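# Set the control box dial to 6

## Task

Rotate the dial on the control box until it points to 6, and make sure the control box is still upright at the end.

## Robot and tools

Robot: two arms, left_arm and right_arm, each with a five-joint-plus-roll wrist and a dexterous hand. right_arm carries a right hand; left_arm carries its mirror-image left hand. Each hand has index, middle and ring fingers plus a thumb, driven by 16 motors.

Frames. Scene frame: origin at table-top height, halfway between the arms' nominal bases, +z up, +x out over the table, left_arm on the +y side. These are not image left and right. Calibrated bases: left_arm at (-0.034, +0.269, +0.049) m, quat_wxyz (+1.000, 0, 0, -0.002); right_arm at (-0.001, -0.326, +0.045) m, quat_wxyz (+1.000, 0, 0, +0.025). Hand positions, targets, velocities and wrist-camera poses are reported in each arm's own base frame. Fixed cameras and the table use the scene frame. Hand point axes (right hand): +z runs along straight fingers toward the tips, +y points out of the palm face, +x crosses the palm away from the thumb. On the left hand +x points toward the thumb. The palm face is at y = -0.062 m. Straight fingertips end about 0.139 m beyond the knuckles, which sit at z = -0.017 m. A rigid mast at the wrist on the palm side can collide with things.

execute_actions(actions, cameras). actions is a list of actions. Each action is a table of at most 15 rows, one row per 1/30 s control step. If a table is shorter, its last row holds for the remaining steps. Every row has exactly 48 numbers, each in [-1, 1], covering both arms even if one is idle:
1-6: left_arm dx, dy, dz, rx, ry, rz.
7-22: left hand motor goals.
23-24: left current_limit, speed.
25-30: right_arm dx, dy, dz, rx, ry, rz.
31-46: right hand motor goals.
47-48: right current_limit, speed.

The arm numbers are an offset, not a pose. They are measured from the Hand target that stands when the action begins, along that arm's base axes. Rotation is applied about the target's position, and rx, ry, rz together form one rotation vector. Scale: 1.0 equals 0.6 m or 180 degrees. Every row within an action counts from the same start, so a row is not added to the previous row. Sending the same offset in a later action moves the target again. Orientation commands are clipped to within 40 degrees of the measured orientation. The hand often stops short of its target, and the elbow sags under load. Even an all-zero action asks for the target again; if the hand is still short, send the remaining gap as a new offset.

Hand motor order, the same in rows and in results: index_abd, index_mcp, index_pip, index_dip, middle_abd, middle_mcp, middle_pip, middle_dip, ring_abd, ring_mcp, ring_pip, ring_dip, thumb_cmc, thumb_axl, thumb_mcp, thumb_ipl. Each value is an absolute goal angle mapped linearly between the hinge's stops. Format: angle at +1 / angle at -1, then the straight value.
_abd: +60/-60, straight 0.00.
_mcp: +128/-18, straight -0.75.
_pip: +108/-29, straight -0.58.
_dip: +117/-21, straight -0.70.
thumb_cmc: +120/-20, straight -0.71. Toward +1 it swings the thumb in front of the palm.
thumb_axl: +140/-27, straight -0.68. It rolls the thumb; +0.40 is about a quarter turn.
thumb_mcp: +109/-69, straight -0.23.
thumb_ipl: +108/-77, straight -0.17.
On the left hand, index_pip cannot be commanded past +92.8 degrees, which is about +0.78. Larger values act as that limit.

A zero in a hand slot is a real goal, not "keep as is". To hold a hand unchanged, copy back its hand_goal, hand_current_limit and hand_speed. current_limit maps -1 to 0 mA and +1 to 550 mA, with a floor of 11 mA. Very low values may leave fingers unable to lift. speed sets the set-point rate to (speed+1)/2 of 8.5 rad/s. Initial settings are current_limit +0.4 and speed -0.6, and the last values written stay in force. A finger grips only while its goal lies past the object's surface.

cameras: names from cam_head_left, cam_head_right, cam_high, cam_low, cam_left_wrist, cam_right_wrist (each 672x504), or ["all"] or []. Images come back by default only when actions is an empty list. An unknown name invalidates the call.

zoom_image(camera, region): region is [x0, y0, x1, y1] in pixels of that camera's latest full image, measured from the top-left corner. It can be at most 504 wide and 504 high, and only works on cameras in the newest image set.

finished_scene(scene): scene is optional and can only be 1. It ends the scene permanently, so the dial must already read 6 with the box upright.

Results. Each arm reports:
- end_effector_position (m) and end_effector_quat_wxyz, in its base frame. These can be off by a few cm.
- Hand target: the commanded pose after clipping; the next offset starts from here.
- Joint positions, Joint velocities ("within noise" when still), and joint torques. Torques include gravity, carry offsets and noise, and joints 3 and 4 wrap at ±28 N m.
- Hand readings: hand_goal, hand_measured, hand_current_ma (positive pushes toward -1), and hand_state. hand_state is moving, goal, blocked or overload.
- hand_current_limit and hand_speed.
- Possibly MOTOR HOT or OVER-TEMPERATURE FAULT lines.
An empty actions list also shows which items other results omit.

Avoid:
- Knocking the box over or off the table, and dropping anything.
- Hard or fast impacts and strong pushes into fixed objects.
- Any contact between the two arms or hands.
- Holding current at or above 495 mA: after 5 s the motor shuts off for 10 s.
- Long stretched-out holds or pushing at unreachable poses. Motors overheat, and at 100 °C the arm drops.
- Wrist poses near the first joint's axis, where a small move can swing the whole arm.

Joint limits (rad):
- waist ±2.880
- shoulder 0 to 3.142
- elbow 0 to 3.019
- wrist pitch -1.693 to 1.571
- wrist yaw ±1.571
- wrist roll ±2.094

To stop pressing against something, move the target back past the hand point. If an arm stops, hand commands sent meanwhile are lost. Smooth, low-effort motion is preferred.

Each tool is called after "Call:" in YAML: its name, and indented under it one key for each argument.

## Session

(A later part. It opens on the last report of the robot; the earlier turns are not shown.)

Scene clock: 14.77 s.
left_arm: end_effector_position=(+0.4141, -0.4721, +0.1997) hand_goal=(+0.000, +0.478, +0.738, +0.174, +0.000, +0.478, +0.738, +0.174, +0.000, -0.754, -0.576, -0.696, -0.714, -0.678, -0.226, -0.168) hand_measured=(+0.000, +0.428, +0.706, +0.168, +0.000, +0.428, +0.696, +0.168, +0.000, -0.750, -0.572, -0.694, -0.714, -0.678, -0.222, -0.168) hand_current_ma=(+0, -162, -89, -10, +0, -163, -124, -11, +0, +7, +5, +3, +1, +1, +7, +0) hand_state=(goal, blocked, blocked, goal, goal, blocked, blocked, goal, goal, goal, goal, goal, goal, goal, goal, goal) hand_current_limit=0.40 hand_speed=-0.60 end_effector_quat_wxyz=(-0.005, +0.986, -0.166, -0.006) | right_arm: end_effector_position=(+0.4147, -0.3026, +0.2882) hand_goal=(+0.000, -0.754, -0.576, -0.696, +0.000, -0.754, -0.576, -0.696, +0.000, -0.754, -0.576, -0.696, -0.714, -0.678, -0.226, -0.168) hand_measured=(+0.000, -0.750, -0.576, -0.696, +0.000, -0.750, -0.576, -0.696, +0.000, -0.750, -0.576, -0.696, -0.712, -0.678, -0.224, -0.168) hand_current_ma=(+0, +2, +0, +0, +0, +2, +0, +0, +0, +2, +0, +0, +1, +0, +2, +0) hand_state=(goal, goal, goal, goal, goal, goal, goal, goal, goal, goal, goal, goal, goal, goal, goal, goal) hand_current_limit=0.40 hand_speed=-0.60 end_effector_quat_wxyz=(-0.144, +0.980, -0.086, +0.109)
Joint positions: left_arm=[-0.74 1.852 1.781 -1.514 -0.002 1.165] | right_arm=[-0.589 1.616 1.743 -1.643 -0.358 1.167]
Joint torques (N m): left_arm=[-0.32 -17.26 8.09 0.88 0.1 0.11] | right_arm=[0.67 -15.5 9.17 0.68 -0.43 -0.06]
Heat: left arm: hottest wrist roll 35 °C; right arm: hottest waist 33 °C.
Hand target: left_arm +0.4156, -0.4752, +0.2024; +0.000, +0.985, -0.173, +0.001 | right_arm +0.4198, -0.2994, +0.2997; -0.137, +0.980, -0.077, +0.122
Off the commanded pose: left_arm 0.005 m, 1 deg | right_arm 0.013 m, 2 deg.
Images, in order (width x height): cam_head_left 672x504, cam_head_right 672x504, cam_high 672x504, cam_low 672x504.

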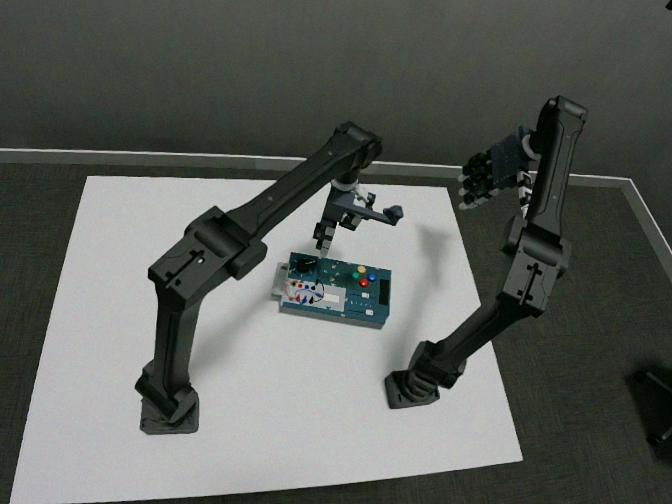

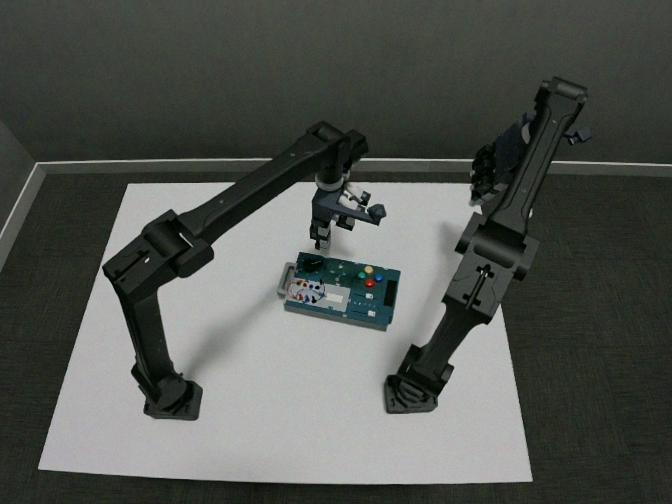

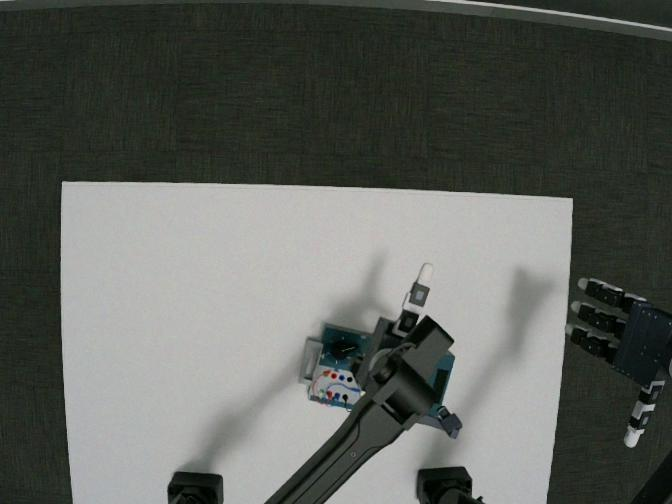

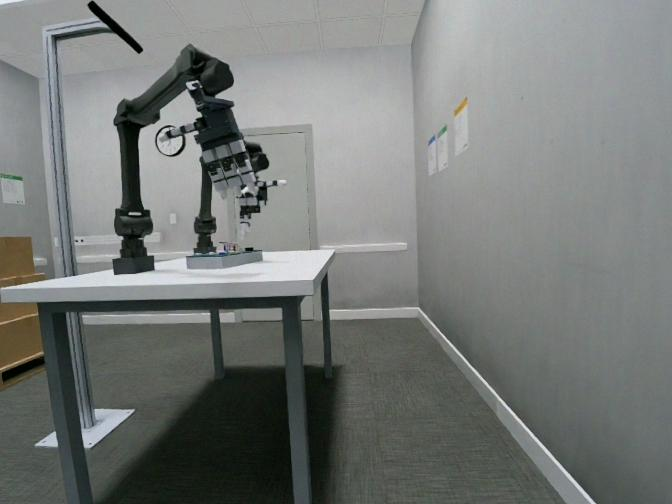

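Call:
execute_actions:
  actions:
    - [[0.07,0.055,-0.05,0,0,0,0,0.479,0.738,0.174,0,0.479,0.738,0.174,0,-0.754,-0.576,-0.696,-0.714,-0.678,-0.226,-0.168,0.4,-0.6,0,0,0,0,0,0,0,-0.754,-0.576,-0.696,0,-0.754,-0.576,-0.696,0,-0.754,-0.576,-0.696,-0.714,-0.678,-0.226,-0.168,0.4,-0.6]]
    - [[0,0,0,0,0,0,0,0.479,0.738,0.174,0,0.479,0.738,0.174,0,-0.754,-0.576,-0.696,-0.714,-0.678,-0.226,-0.168,0.4,-0.6,0,0,0,0,0,0,0,-0.754,-0.576,-0.696,0,-0.754,-0.576,-0.696,0,-0.754,-0.576,-0.696,-0.714,-0.678,-0.226,-0.168,0.4,-0.6]]
  cameras: ["cam_head_left","cam_head_right","cam_high","cam_low","cam_left_wrist"]

Call:
zoom_image:
  camera: "cam_low"
  region: [170, 140, 290, 280]

Call:
zoom_image:
  camera: "cam_head_left"
  region: [270, 220, 370, 310]

Call:
zoom_image:
  camera: "cam_head_right"
  region: [270, 220, 370, 310]

Call:
zoom_image:
  camera: "cam_left_wrist"
  region: [320, 0, 540, 200]

Scene clock: 16.87 s.
left_arm: end_effector_position=(+0.4577, -0.4368, +0.1755) hand_goal=(+0.000, +0.478, +0.738, +0.174, +0.000, +0.478, +0.738, +0.174, +0.000, -0.754, -0.576, -0.696, -0.714, -0.678, -0.226, -0.168) hand_measured=(+0.000, +0.428, +0.706, +0.168, +0.000, +0.428, +0.696, +0.168, +0.000, -0.750, -0.572, -0.694, -0.714, -0.678, -0.222, -0.168) hand_current_ma=(+0, -162, -89, -10, +0, -163, -124, -11, +0, +6, +5, +3, +1, +1, +7, +0) hand_state=(goal, blocked, blocked, goal, goal, blocked, blocked, goal, goal, goal, goal, goal, goal, goal, goal, goal) hand_current_limit=0.40 hand_speed=-0.60 end_effector_quat_wxyz=(-0.002, +0.987, -0.163, -0.001) | right_arm: end_effector_position=(+0.4147, -0.3026, +0.2882) hand_goal=(+0.000, -0.754, -0.576, -0.696, +0.000, -0.754, -0.576, -0.696, +0.000, -0.754, -0.576, -0.696, -0.714, -0.678, -0.226, -0.168) hand_measured=(+0.000, -0.750, -0.576, -0.696, +0.000, -0.750, -0.576, -0.696, +0.000, -0.750, -0.576, -0.696, -0.712, -0.678, -0.224, -0.168) hand_current_ma=(+0, +2, +0, +0, +0, +2, +0, +0, +0, +2, +0, +0, +1, +0, +2, +0) hand_state=(goal, goal, goal, goal, goal, goal, goal, goal, goal, goal, goal, goal, goal, goal, goal, goal) hand_current_limit=0.40 hand_speed=-0.60 end_effector_quat_wxyz=(-0.144, +0.980, -0.086, +0.109)
Joint positions: left_arm=[-0.645 1.881 1.758 -1.452 -0.003 1.254] | right_arm=[-0.589 1.616 1.743 -1.643 -0.358 1.167]
Joint torques (N m): left_arm=[-0.5 -16.79 8.01 0.88 0.17 0.12] | right_arm=[0.5 -15.44 9.16 0.65 -0.43 -0.06]
Heat: left arm: hottest wrist roll 35 °C; right arm: hottest waist 33 °C.
Hand target: left_arm +0.4576, -0.4422, +0.1727; +0.000, +0.985, -0.173, +0.002 | right_arm +0.4198, -0.2994, +0.2997; -0.137, +0.980, -0.077, +0.122
Off the commanded pose: left_arm 0.006 m, 1 deg | right_arm 0.013 m, 2 deg.
Images, in order (width x height): cam_head_left 672x504, cam_head_right 672x504, cam_high 672x504, cam_low 672x504, cam_left_wrist 672x504.

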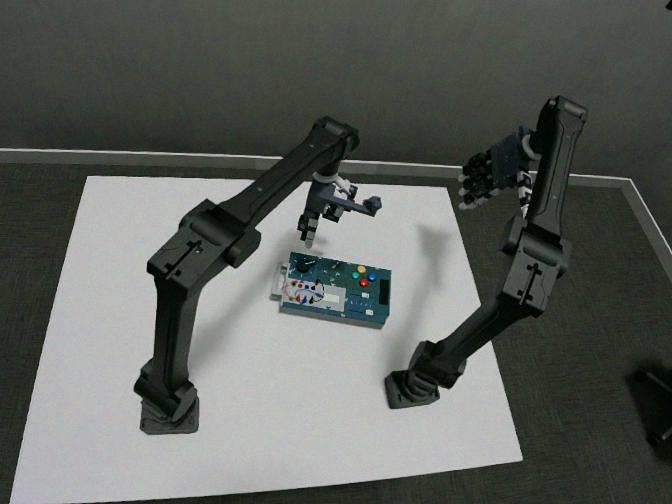

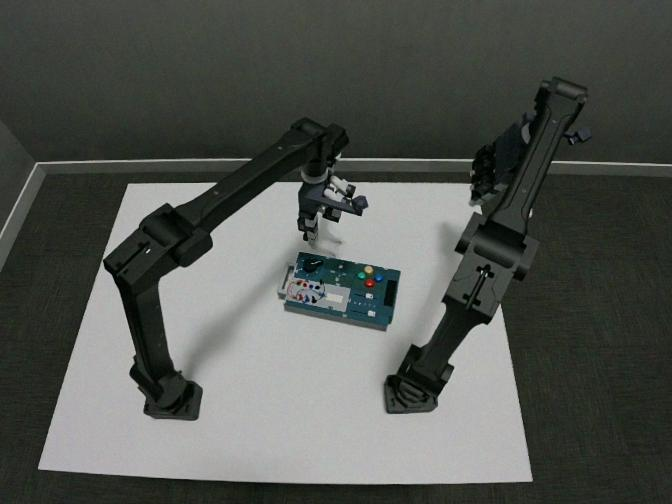

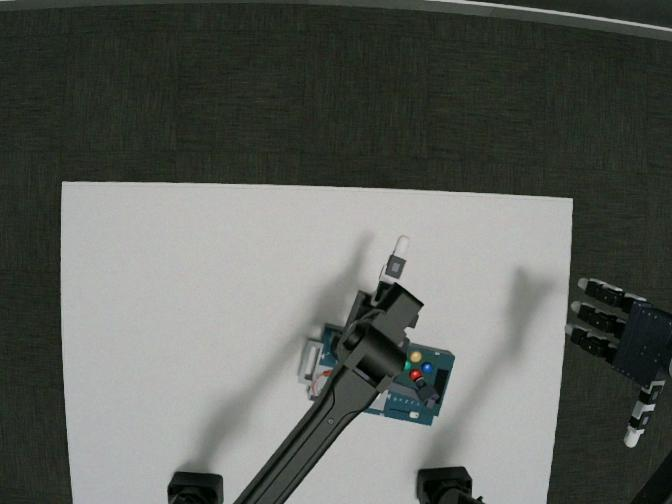

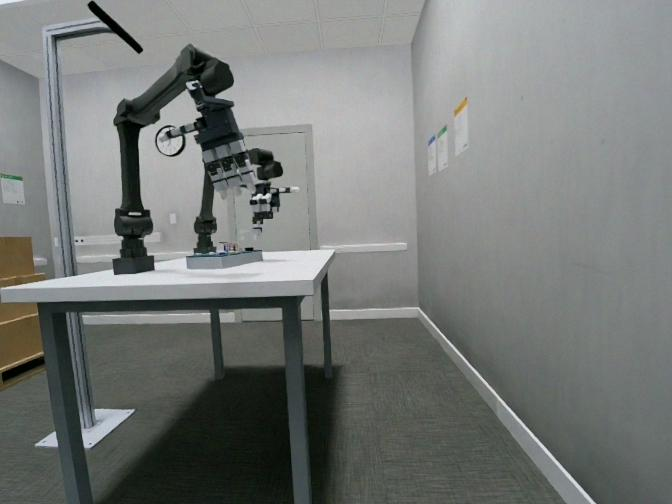

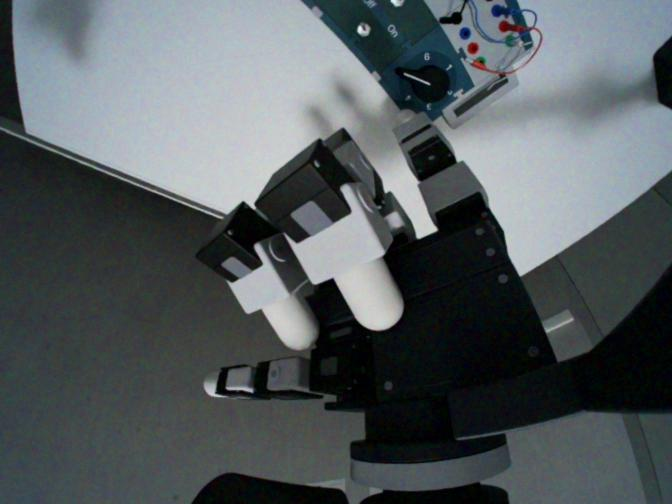

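Scaled by 3.600 from the camera's 672x504 image, which has a finer 960x720 frame.

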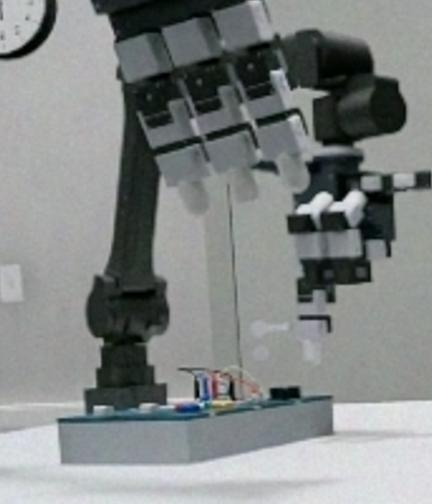

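Scaled by 5.040 from the camera's 672x504 image, which has a finer 960x720 frame.

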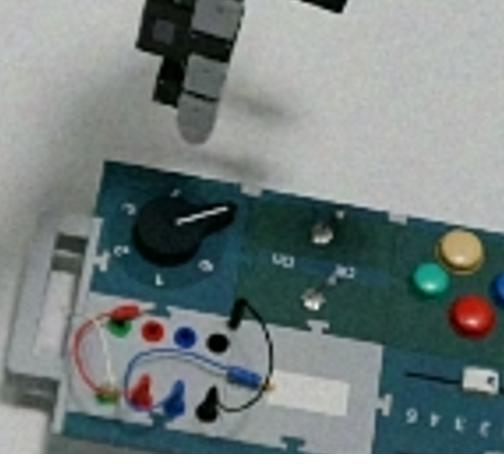

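Scaled by 5.040 from the camera's 672x504 image, which has a finer 960x720 frame.

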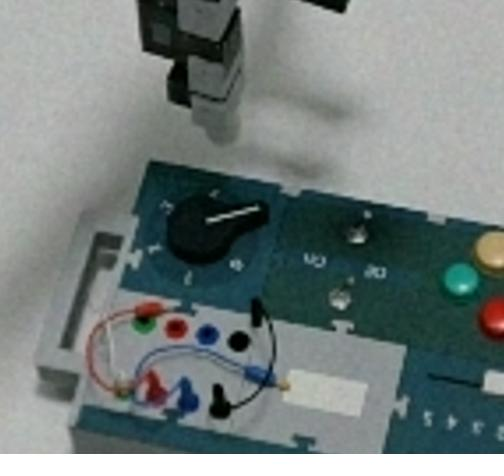

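Scaled by 2.291 from the camera's 672x504 image, which has a finer 960x720 frame.

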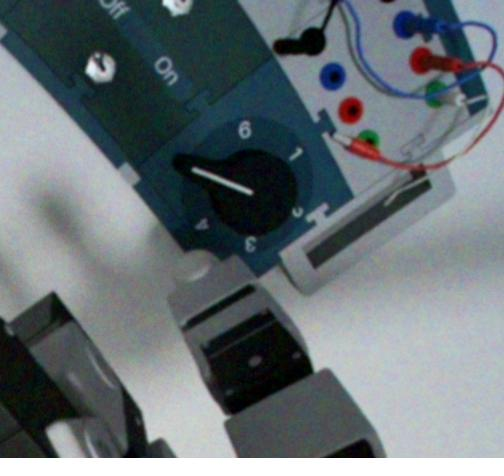

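Call:
execute_actions:
  actions:
    - [[0,-0.0233,-0.05,0,0,0,0,0.479,0.738,0.174,0,0.479,0.738,0.174,0,-0.754,-0.576,-0.696,-0.714,-0.678,-0.226,-0.168,0.4,-0.6,0,0,0,0,0,0,0,-0.754,-0.576,-0.696,0,-0.754,-0.576,-0.696,0,-0.754,-0.576,-0.696,-0.714,-0.678,-0.226,-0.168,0.4,-0.6]]
    - [[0,0,0,0,0,0,0,0.479,0.738,0.174,0,0.479,0.738,0.174,0,-0.754,-0.576,-0.696,-0.714,-0.678,-0.226,-0.168,0.4,-0.6,0,0,0,0,0,0,0,-0.754,-0.576,-0.696,0,-0.754,-0.576,-0.696,0,-0.754,-0.576,-0.696,-0.714,-0.678,-0.226,-0.168,0.4,-0.6]]
  cameras: ["cam_head_left","cam_head_right","cam_low","cam_left_wrist"]

Call:
zoom_image:
  camera: "cam_low"
  region: [220, 210, 290, 280]

Call:
zoom_image:
  camera: "cam_head_left"
  region: [270, 220, 370, 310]

Call:
zoom_image:
  camera: "cam_head_right"
  region: [270, 220, 370, 310]

Call:
zoom_image:
  camera: "cam_left_wrist"
  region: [320, 0, 540, 200]

Scene clock: 20.07 s.
left_arm: end_effector_position=(+0.4558, -0.4511, +0.1435) hand_goal=(+0.000, +0.478, +0.738, +0.174, +0.000, +0.478, +0.738, +0.174, +0.000, -0.754, -0.576, -0.696, -0.714, -0.678, -0.226, -0.168) hand_measured=(+0.000, +0.428, +0.706, +0.168, +0.000, +0.428, +0.696, +0.168, +0.000, -0.750, -0.572, -0.694, -0.714, -0.678, -0.222, -0.168) hand_current_ma=(+0, -162, -89, -10, +0, -163, -124, -11, +0, +6, +5, +3, +1, +1, +7, +0) hand_state=(goal, blocked, blocked, goal, goal, blocked, blocked, goal, goal, goal, goal, goal, goal, goal, goal, goal) hand_current_limit=0.40 hand_speed=-0.60 end_effector_quat_wxyz=(-0.003, +0.985, -0.173, -0.003) | right_arm: end_effector_position=(+0.4147, -0.3026, +0.2882) hand_goal=(+0.000, -0.754, -0.576, -0.696, +0.000, -0.754, -0.576, -0.696, +0.000, -0.754, -0.576, -0.696, -0.714, -0.678, -0.226, -0.168) hand_measured=(+0.000, -0.750, -0.576, -0.696, +0.000, -0.750, -0.576, -0.696, +0.000, -0.750, -0.576, -0.696, -0.712, -0.678, -0.224, -0.168) hand_current_ma=(+0, +2, +0, +0, +0, +2, +0, +0, +0, +2, +0, +0, +1, +0, +2, +0) hand_state=(goal, goal, goal, goal, goal, goal, goal, goal, goal, goal, goal, goal, goal, goal, goal, goal) hand_current_limit=0.40 hand_speed=-0.60 end_effector_quat_wxyz=(-0.144, +0.980, -0.086, +0.109)
Joint positions: left_arm=[-0.665 1.921 1.734 -1.391 -0.003 1.254] | right_arm=[-0.589 1.616 1.743 -1.643 -0.358 1.167]
Joint torques (N m): left_arm=[-0.5 -17.79 7.88 0.9 0.17 -0.1] | right_arm=[0.56 -15.5 9.14 0.68 -0.43 -0.06]
Heat: left arm: hottest elbow 35 °C; right arm: hottest elbow 34 °C.
Hand target: left_arm +0.4577, -0.4562, +0.1426; +0.000, +0.985, -0.173, +0.002 | right_arm +0.4198, -0.2994, +0.2997; -0.137, +0.980, -0.077, +0.122
Off the commanded pose: left_arm 0.005 m, 1 deg | right_arm 0.013 m, 2 deg.
Images, in order (width x height): cam_head_left 672x504, cam_head_right 672x504, cam_low 672x504, cam_left_wrist 672x504.

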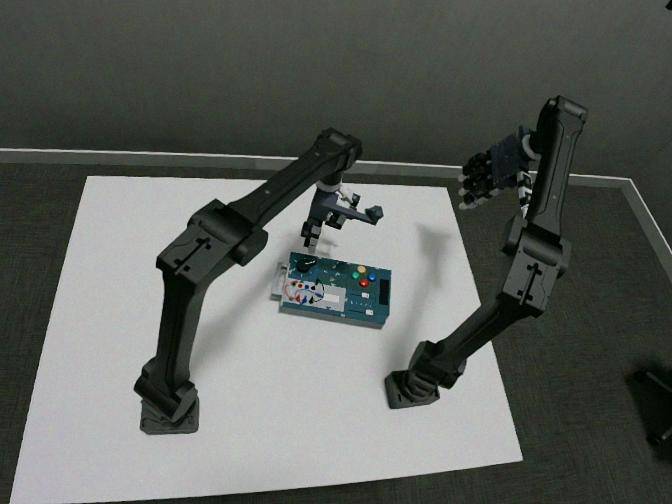

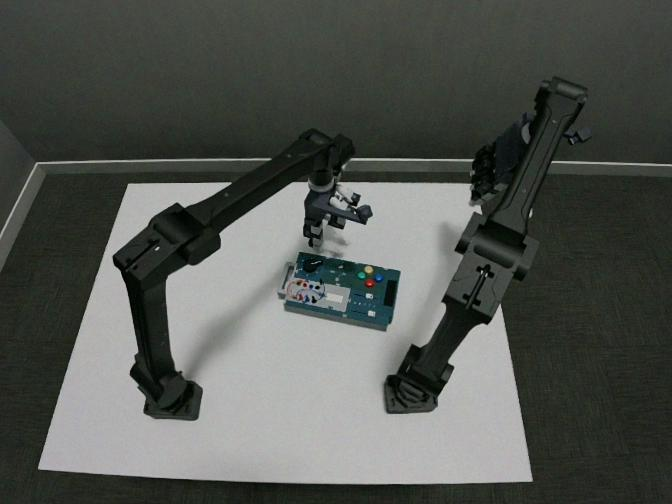

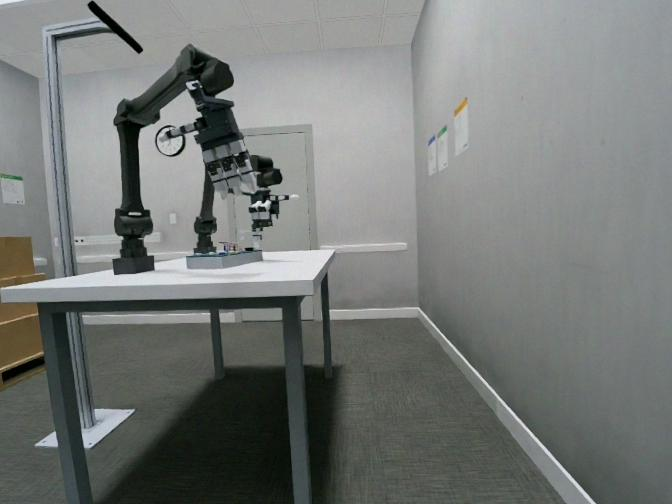

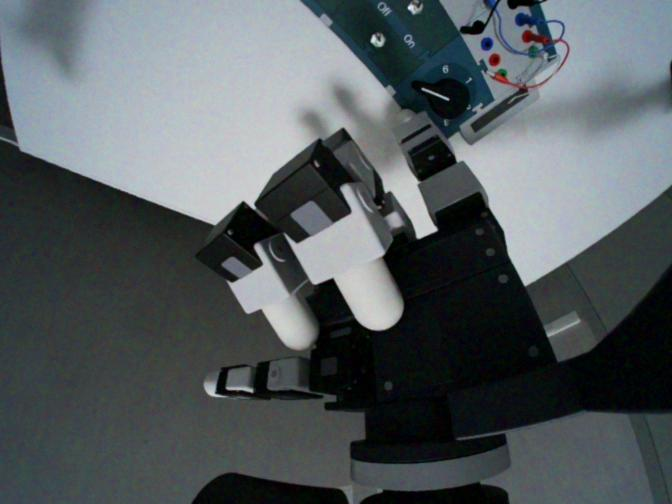

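Scaled by 7.200 from the camera's 672x504 image, which has a finer 960x720 frame.

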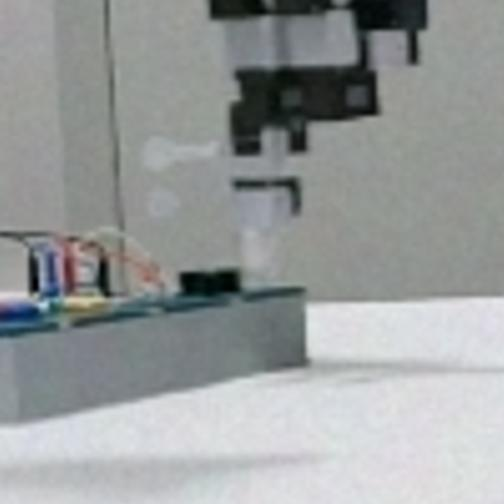

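Scaled by 5.040 from the camera's 672x504 image, which has a finer 960x720 frame.

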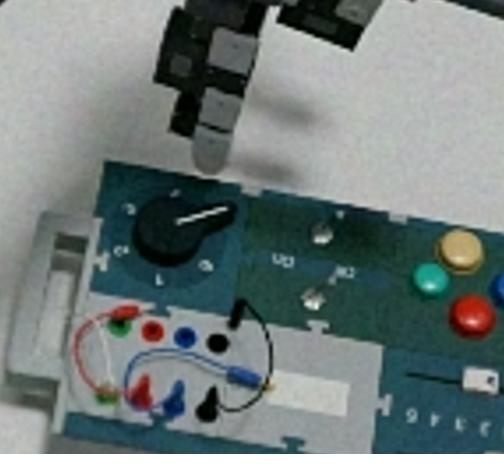

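Scaled by 5.040 from the camera's 672x504 image, which has a finer 960x720 frame.

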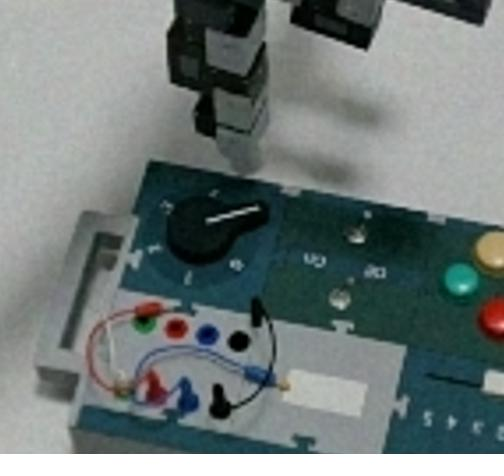

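Scaled by 2.291 from the camera's 672x504 image, which has a finer 960x720 frame.

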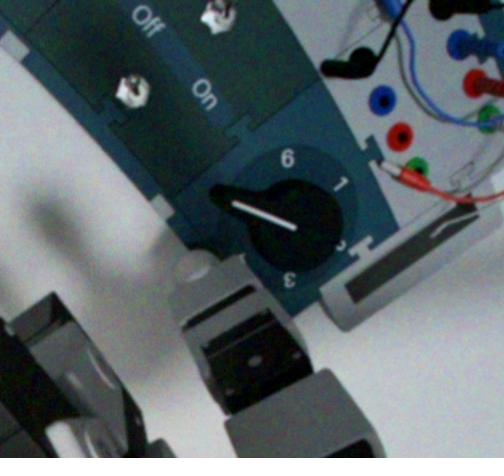

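Call:
execute_actions:
  actions:
    - [[-0.03,0,-0.012,0,0,0,0,0.479,0.738,0.174,0,0.479,0.738,0.174,0,-0.754,-0.576,-0.696,-0.714,-0.678,-0.226,-0.168,0.4,-0.6,0,0,0,0,0,0,0,-0.754,-0.576,-0.696,0,-0.754,-0.576,-0.696,0,-0.754,-0.576,-0.696,-0.714,-0.678,-0.226,-0.168,0.4,-0.6]]
    - [[0,0,0,0,0,0,0,0.479,0.738,0.174,0,0.479,0.738,0.174,0,-0.754,-0.576,-0.696,-0.714,-0.678,-0.226,-0.168,0.4,-0.6,0,0,0,0,0,0,0,-0.754,-0.576,-0.696,0,-0.754,-0.576,-0.696,0,-0.754,-0.576,-0.696,-0.714,-0.678,-0.226,-0.168,0.4,-0.6]]
  cameras: ["cam_head_left","cam_head_right","cam_low","cam_left_wrist"]

Call:
zoom_image:
  camera: "cam_low"
  region: [220, 210, 290, 280]

Call:
zoom_image:
  camera: "cam_head_left"
  region: [270, 220, 370, 310]

Call:
zoom_image:
  camera: "cam_head_right"
  region: [270, 220, 370, 310]

Call:
zoom_image:
  camera: "cam_left_wrist"
  region: [320, 0, 540, 200]

Scene clock: 21.73 s.
left_arm: end_effector_position=(+0.4438, -0.4531, +0.1353) hand_goal=(+0.000, +0.478, +0.738, +0.174, +0.000, +0.478, +0.738, +0.174, +0.000, -0.754, -0.576, -0.696, -0.714, -0.678, -0.226, -0.168) hand_measured=(+0.000, +0.428, +0.706, +0.168, +0.000, +0.428, +0.696, +0.168, -0.018, -0.762, -0.582, -0.698, -0.714, -0.678, -0.222, -0.168) hand_current_ma=(+0, -166, -89, -10, +0, -165, -124, -11, -36, -16, -9, -2, +1, +1, +11, +0) hand_state=(goal, blocked, blocked, goal, goal, blocked, blocked, goal, goal, goal, goal, goal, goal, goal, goal, goal) hand_current_limit=0.40 hand_speed=-0.60 end_effector_quat_wxyz=(-0.002, +0.984, -0.177, -0.001) | right_arm: end_effector_position=(+0.4147, -0.3026, +0.2882) hand_goal=(+0.000, -0.754, -0.576, -0.696, +0.000, -0.754, -0.576, -0.696, +0.000, -0.754, -0.576, -0.696, -0.714, -0.678, -0.226, -0.168) hand_measured=(+0.000, -0.750, -0.576, -0.696, +0.000, -0.750, -0.576, -0.696, +0.000, -0.750, -0.576, -0.696, -0.712, -0.678, -0.224, -0.168) hand_current_ma=(+0, +2, +0, +0, +0, +2, +0, +0, +0, +2, +0, +0, +1, +0, +2, +0) hand_state=(goal, goal, goal, goal, goal, goal, goal, goal, goal, goal, goal, goal, goal, goal, goal, goal) hand_current_limit=0.40 hand_speed=-0.60 end_effector_quat_wxyz=(-0.144, +0.980, -0.086, +0.109)
Joint positions: left_arm=[-0.68 1.903 1.684 -1.356 -0.003 1.246] | right_arm=[-0.589 1.616 1.743 -1.643 -0.358 1.167]
Joint torques (N m): left_arm=[-0.73 -18.55 6.39 0.9 0.17 -0.22] | right_arm=[0.62 -15.5 9.14 0.65 -0.43 -0.06]
Heat: left arm: hottest elbow 35 °C; right arm: hottest elbow 34 °C.
Hand target: left_arm +0.4396, -0.4562, +0.1354; +0.000, +0.985, -0.173, +0.002 | right_arm +0.4198, -0.2994, +0.2997; -0.137, +0.980, -0.077, +0.122
Off the commanded pose: left_arm 0.005 m, 1 deg | right_arm 0.013 m, 2 deg.
Images, in order (width x height): cam_head_left 672x504, cam_head_right 672x504, cam_low 672x504, cam_left_wrist 672x504.

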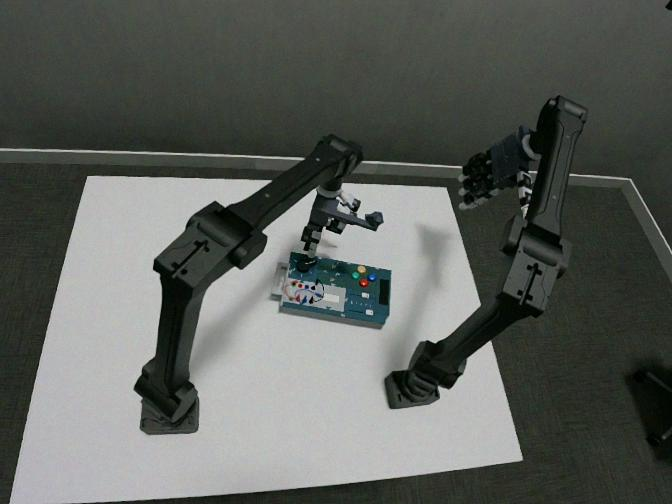

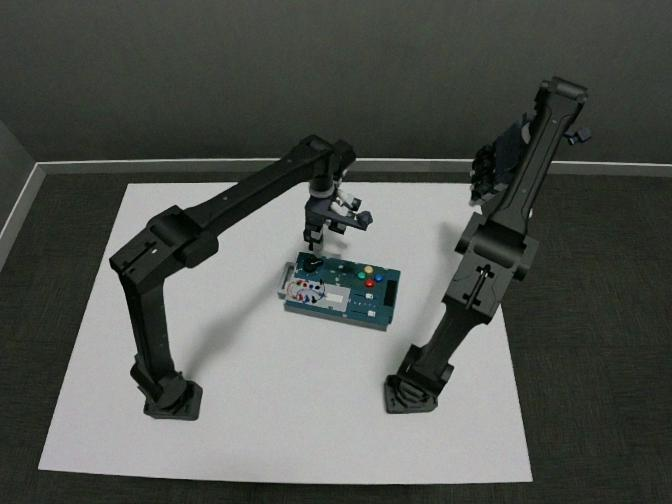

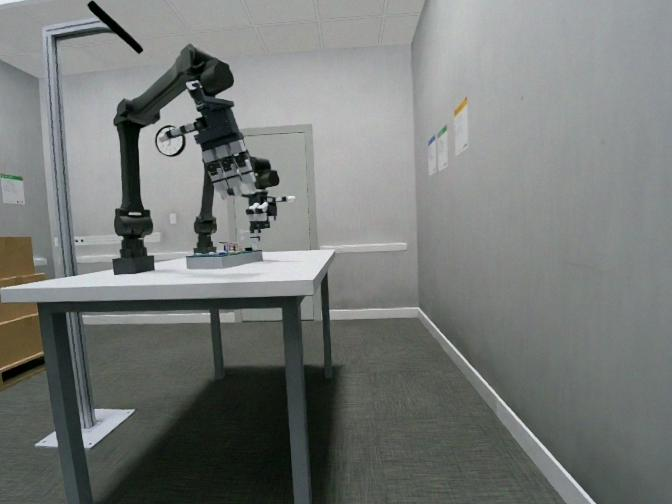

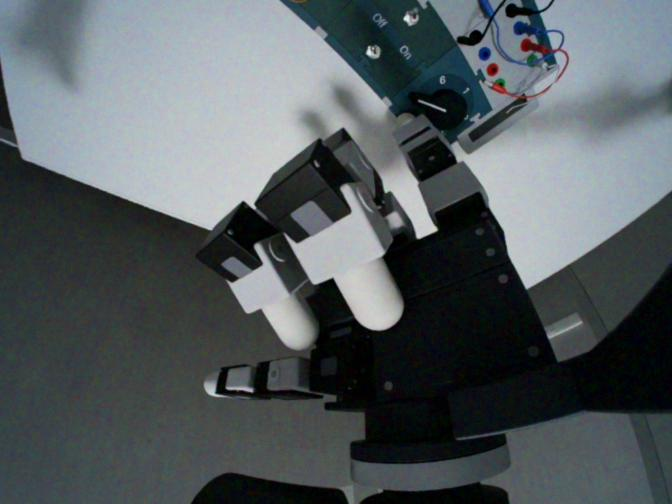

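Scaled by 7.200 from the camera's 672x504 image, which has a finer 960x720 frame.

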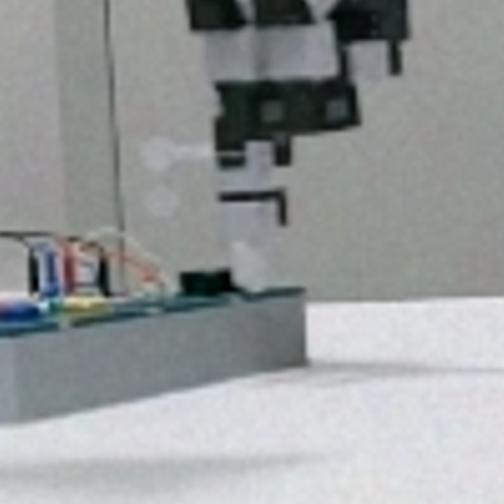

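Scaled by 5.040 from the camera's 672x504 image, which has a finer 960x720 frame.

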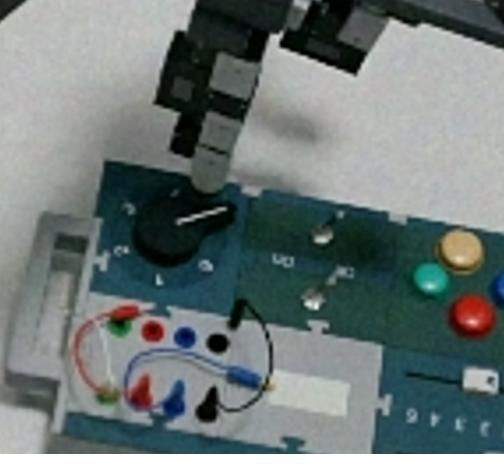

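Scaled by 5.040 from the camera's 672x504 image, which has a finer 960x720 frame.

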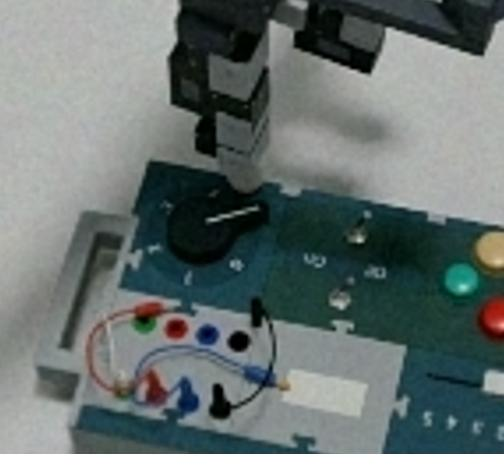

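Scaled by 2.291 from the camera's 672x504 image, which has a finer 960x720 frame.

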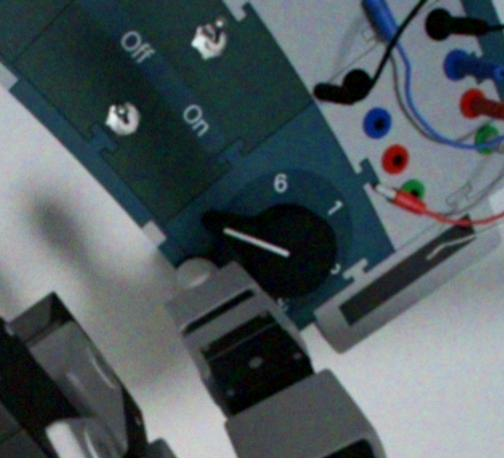

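Call:
execute_actions:
  actions:
    - [[-0.015,-0.009,0,0,0,0,0,0.479,0.738,0.174,0,0.479,0.738,0.174,0,-0.754,-0.576,-0.696,-0.714,-0.678,-0.226,-0.168,0.4,-0.6,0,0,0,0,0,0,0,-0.754,-0.576,-0.696,0,-0.754,-0.576,-0.696,0,-0.754,-0.576,-0.696,-0.714,-0.678,-0.226,-0.168,0.4,-0.6]]
    - [[-0.012,-0.007,0,0,0,0,0,0.479,0.738,0.174,0,0.479,0.738,0.174,0,-0.754,-0.576,-0.696,-0.714,-0.678,-0.226,-0.168,0.4,-0.6,0,0,0,0,0,0,0,-0.754,-0.576,-0.696,0,-0.754,-0.576,-0.696,0,-0.754,-0.576,-0.696,-0.714,-0.678,-0.226,-0.168,0.4,-0.6]]
  cameras: ["cam_head_left","cam_head_right","cam_left_wrist"]

Call:
zoom_image:
  camera: "cam_head_left"
  region: [270, 220, 370, 310]

Call:
zoom_image:
  camera: "cam_head_right"
  region: [270, 220, 370, 310]

Call:
zoom_image:
  camera: "cam_left_wrist"
  region: [320, 0, 540, 200]

Scene clock: 29.80 s.
left_arm: end_effector_position=(+0.4362, -0.4587, +0.1353) hand_goal=(+0.000, +0.478, +0.738, +0.174, +0.000, +0.478, +0.738, +0.174, +0.000, -0.754, -0.576, -0.696, -0.714, -0.678, -0.226, -0.168) hand_measured=(+0.000, +0.428, +0.706, +0.168, +0.000, +0.428, +0.696, +0.168, -0.044, -0.788, -0.600, -0.706, -0.714, -0.678, -0.222, -0.168) hand_current_ma=(+0, -166, -89, -10, +0, -165, -124, -11, -110, -102, -59, -21, +1, +1, +11, +0) hand_state=(goal, blocked, blocked, goal, goal, blocked, blocked, goal, blocked, blocked, blocked, goal, goal, goal, goal, goal) hand_current_limit=0.40 hand_speed=-0.60 end_effector_quat_wxyz=(-0.003, +0.985, -0.173, +0.006) | right_arm: end_effector_position=(+0.4147, -0.3026, +0.2882) hand_goal=(+0.000, -0.754, -0.576, -0.696, +0.000, -0.754, -0.576, -0.696, +0.000, -0.754, -0.576, -0.696, -0.714, -0.678, -0.226, -0.168) hand_measured=(+0.000, -0.750, -0.576, -0.696, +0.000, -0.750, -0.576, -0.696, +0.000, -0.750, -0.576, -0.696, -0.712, -0.678, -0.224, -0.168) hand_current_ma=(+0, +2, +0, +0, +0, +2, +0, +0, +0, +2, +0, +0, +1, +0, +2, +0) hand_state=(goal, goal, goal, goal, goal, goal, goal, goal, goal, goal, goal, goal, goal, goal, goal, goal) hand_current_limit=0.40 hand_speed=-0.60 end_effector_quat_wxyz=(-0.144, +0.980, -0.086, +0.109)
Joint positions: left_arm=[-0.699 1.888 1.662 -1.337 -0.012 1.22] | right_arm=[-0.589 1.616 1.743 -1.643 -0.358 1.167]
Joint torques (N m): left_arm=[-1.67 -18.37 6.3 0.53 0.53 -0.28] | right_arm=[0.73 -15.44 9.2 0.68 -0.44 -0.05]
Heat: left arm: hottest elbow 35 °C; right arm: hottest elbow 34 °C.
Hand target: left_arm +0.4236, -0.4658, +0.1356; +0.000, +0.985, -0.173, +0.002 | right_arm +0.4198, -0.2994, +0.2997; -0.137, +0.980, -0.077, +0.122
Off the commanded pose: left_arm 0.015 m, 1 deg | right_arm 0.013 m, 2 deg.
Images, in order (width x height): cam_head_left 672x504, cam_head_right 672x504, cam_left_wrist 672x504.

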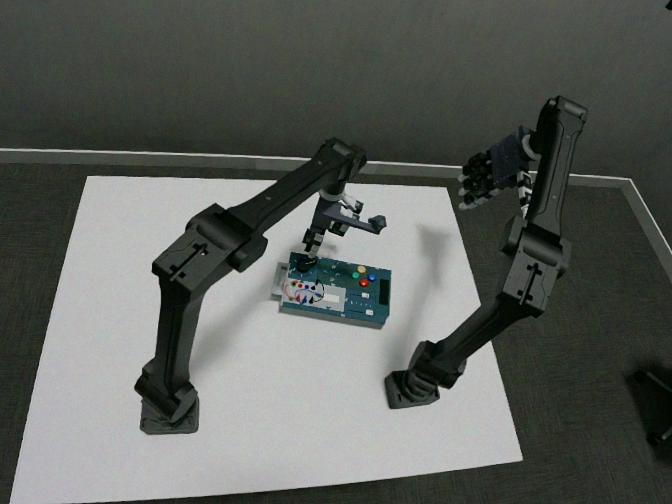

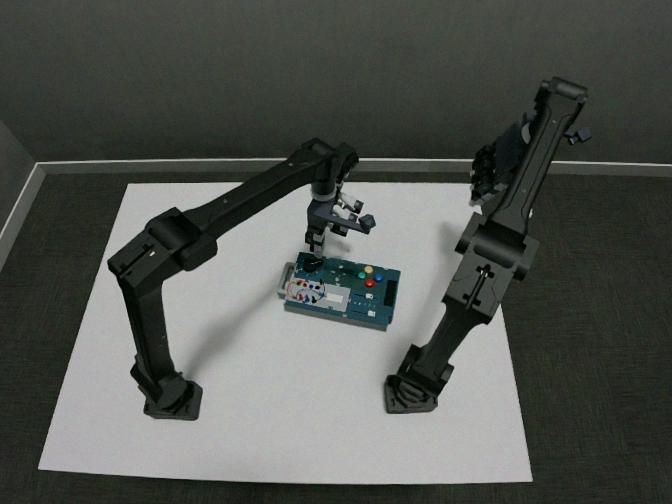

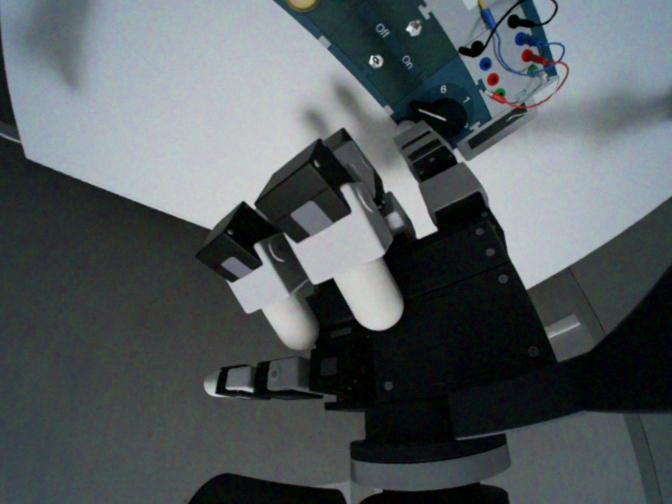

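Scaled by 5.040 from the camera's 672x504 image, which has a finer 960x720 frame.

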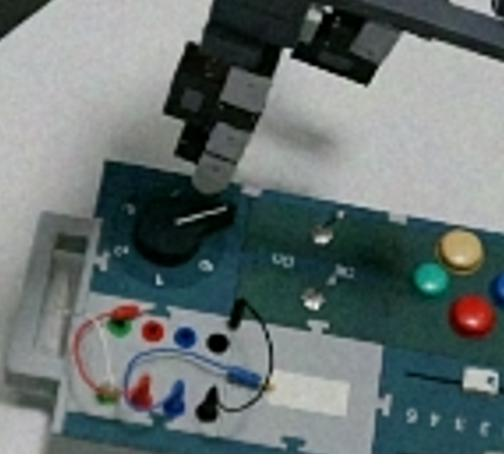

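Scaled by 5.040 from the camera's 672x504 image, which has a finer 960x720 frame.

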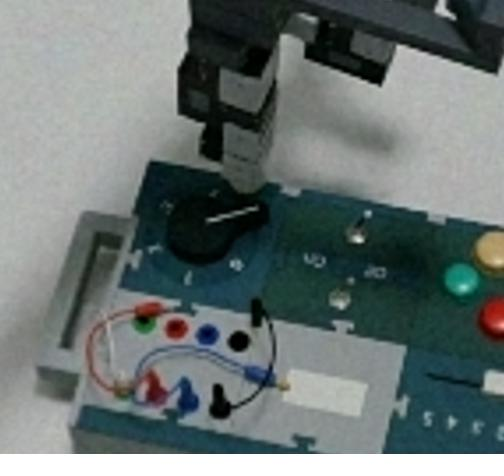

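Scaled by 2.291 from the camera's 672x504 image, which has a finer 960x720 frame.

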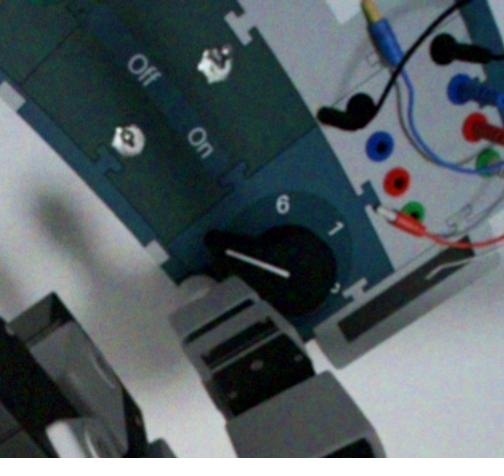

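Call:
execute_actions:
  actions:
    - [[0.044,0.003,0,0,0,0,0,0.44,0.71,0.17,0,0.44,0.71,0.17,0,-0.754,-0.576,-0.696,-0.714,-0.678,-0.226,-0.168,0.7,-0.6,0,0,0,0,0,0,0,-0.754,-0.576,-0.696,0,-0.754,-0.576,-0.696,0,-0.754,-0.576,-0.696,-0.714,-0.678,-0.226,-0.168,0.4,-0.6]]
    - [[-0.02,-0.003,0,0,0,0,0,0.44,0.71,0.17,0,0.44,0.71,0.17,0,-0.754,-0.576,-0.696,-0.714,-0.678,-0.226,-0.168,0.7,-0.6,0,0,0,0,0,0,0,-0.754,-0.576,-0.696,0,-0.754,-0.576,-0.696,0,-0.754,-0.576,-0.696,-0.714,-0.678,-0.226,-0.168,0.4,-0.6]]
    - [[-0.018,-0.004,0,0,0,0,0,0.44,0.71,0.17,0,0.44,0.71,0.17,0,-0.754,-0.576,-0.696,-0.714,-0.678,-0.226,-0.168,0.7,-0.6,0,0,0,0,0,0,0,-0.754,-0.576,-0.696,0,-0.754,-0.576,-0.696,0,-0.754,-0.576,-0.696,-0.714,-0.678,-0.226,-0.168,0.4,-0.6]]
    - [[-0.015,-0.003,0,0,0,0,0,0.44,0.71,0.17,0,0.44,0.71,0.17,0,-0.754,-0.576,-0.696,-0.714,-0.678,-0.226,-0.168,0.7,-0.6,0,0,0,0,0,0,0,-0.754,-0.576,-0.696,0,-0.754,-0.576,-0.696,0,-0.754,-0.576,-0.696,-0.714,-0.678,-0.226,-0.168,0.4,-0.6]]
  cameras: ["cam_head_left","cam_head_right","cam_left_wrist"]

Call:
zoom_image:
  camera: "cam_head_left"
  region: [270, 220, 370, 310]

Call:
zoom_image:
  camera: "cam_head_right"
  region: [270, 220, 370, 310]

Call:
zoom_image:
  camera: "cam_left_wrist"
  region: [320, 0, 540, 200]

Scene clock: 32.60 s.
left_arm: end_effector_position=(+0.4327, -0.4613, +0.1347) hand_goal=(+0.000, +0.440, +0.710, +0.170, +0.000, +0.440, +0.710, +0.170, +0.000, -0.754, -0.576, -0.696, -0.714, -0.678, -0.226, -0.168) hand_measured=(+0.000, +0.418, +0.700, +0.168, +0.000, +0.420, +0.694, +0.168, -0.052, -0.800, -0.608, -0.710, -0.714, -0.678, -0.222, -0.168) hand_current_ma=(+0, -56, -18, -3, +0, -54, -37, -4, -134, -146, -85, -32, +1, +1, +11, +0) hand_state=(goal, blocked, goal, goal, goal, blocked, goal, goal, blocked, blocked, blocked, goal, goal, goal, goal, goal) hand_current_limit=0.70 hand_speed=-0.60 end_effector_quat_wxyz=(-0.005, +0.985, -0.172, +0.007) | right_arm: end_effector_position=(+0.4147, -0.3026, +0.2882) hand_goal=(+0.000, -0.754, -0.576, -0.696, +0.000, -0.754, -0.576, -0.696, +0.000, -0.754, -0.576, -0.696, -0.714, -0.678, -0.226, -0.168) hand_measured=(+0.000, -0.750, -0.576, -0.696, +0.000, -0.750, -0.576, -0.696, +0.000, -0.750, -0.576, -0.696, -0.712, -0.678, -0.224, -0.168) hand_current_ma=(+0, +2, +0, +0, +0, +2, +0, +0, +0, +2, +0, +0, +1, +0, +2, +0) hand_state=(goal, goal, goal, goal, goal, goal, goal, goal, goal, goal, goal, goal, goal, goal, goal, goal) hand_current_limit=0.40 hand_speed=-0.60 end_effector_quat_wxyz=(-0.144, +0.980, -0.086, +0.109)
Joint positions: left_arm=[-0.707 1.886 1.657 -1.335 -0.015 1.21] | right_arm=[-0.589 1.616 1.743 -1.643 -0.358 1.167]
Joint torques (N m): left_arm=[-1.96 -18.43 6.28 0.5 0.68 -0.31] | right_arm=[0.67 -15.44 9.17 0.69 -0.42 -0.05]
Heat: left arm: hottest elbow 35 °C; right arm: hottest elbow 35 °C.
Hand target: left_arm +0.4180, -0.4701, +0.1354; +0.000, +0.985, -0.174, +0.002 | right_arm +0.4198, -0.2994, +0.2997; -0.137, +0.980, -0.077, +0.122
Off the commanded pose: left_arm 0.017 m, 1 deg | right_arm 0.013 m, 2 deg.
Images, in order (width x height): cam_head_left 672x504, cam_head_right 672x504, cam_left_wrist 672x504.

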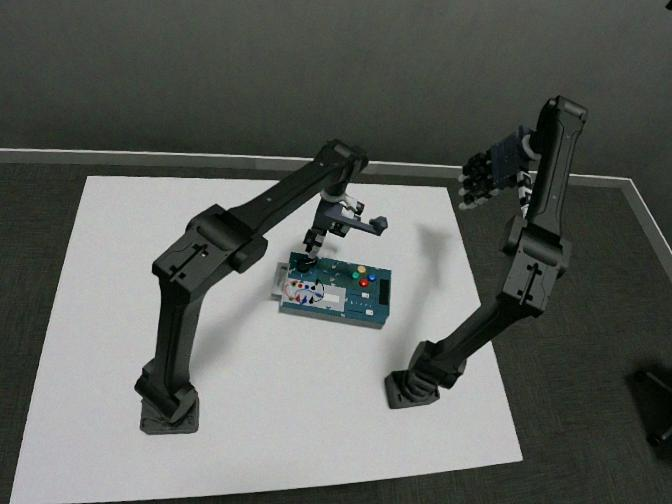

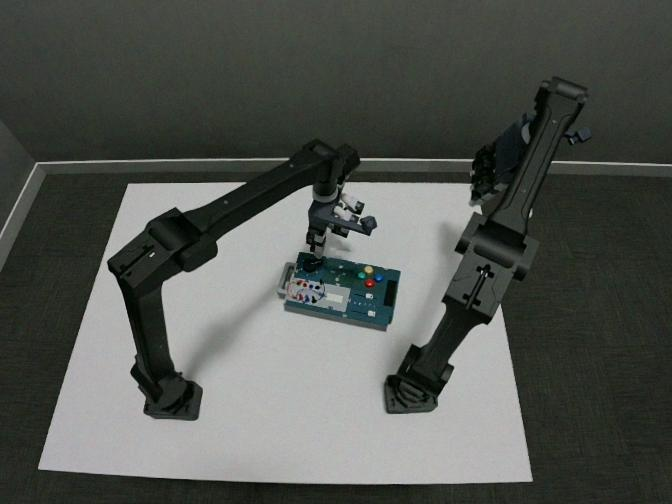

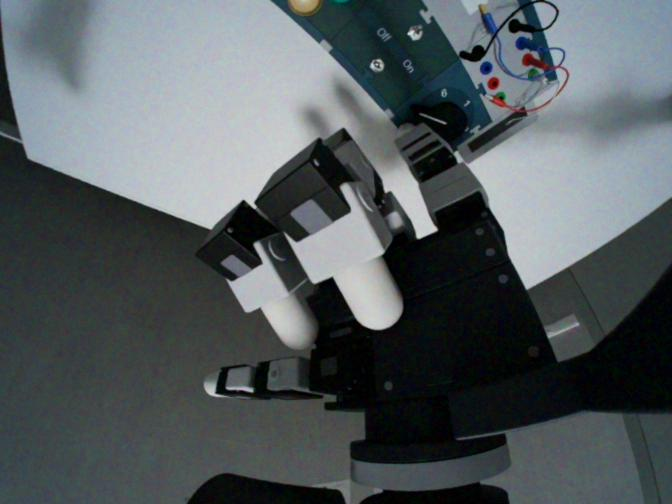

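Scaled by 5.040 from the camera's 672x504 image, which has a finer 960x720 frame.

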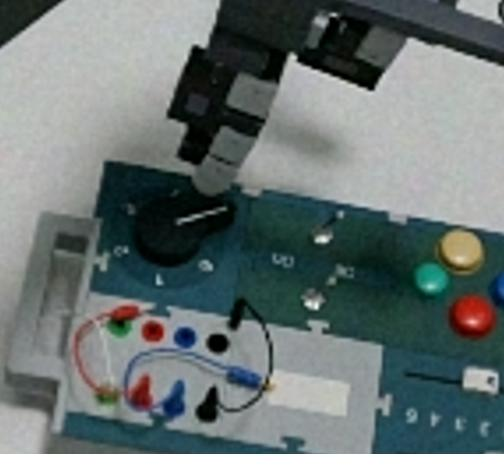

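Scaled by 5.040 from the camera's 672x504 image, which has a finer 960x720 frame.

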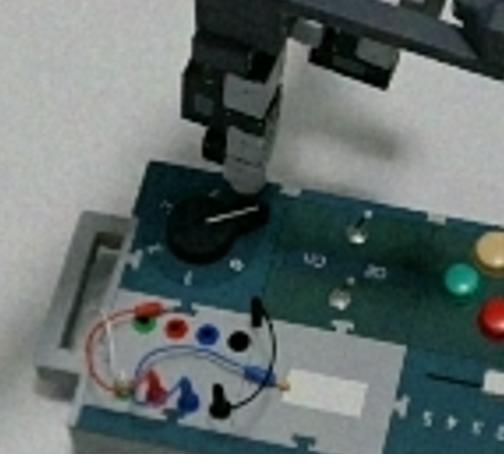

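Scaled by 2.291 from the camera's 672x504 image, which has a finer 960x720 frame.

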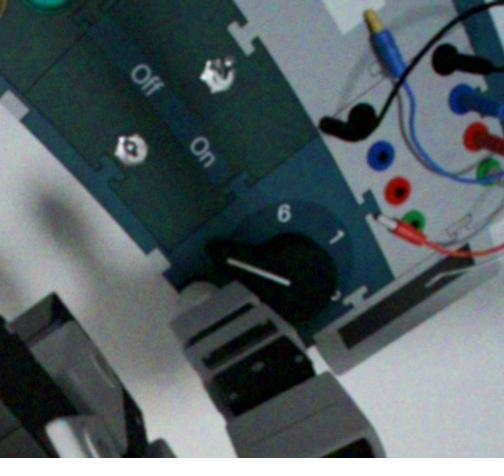

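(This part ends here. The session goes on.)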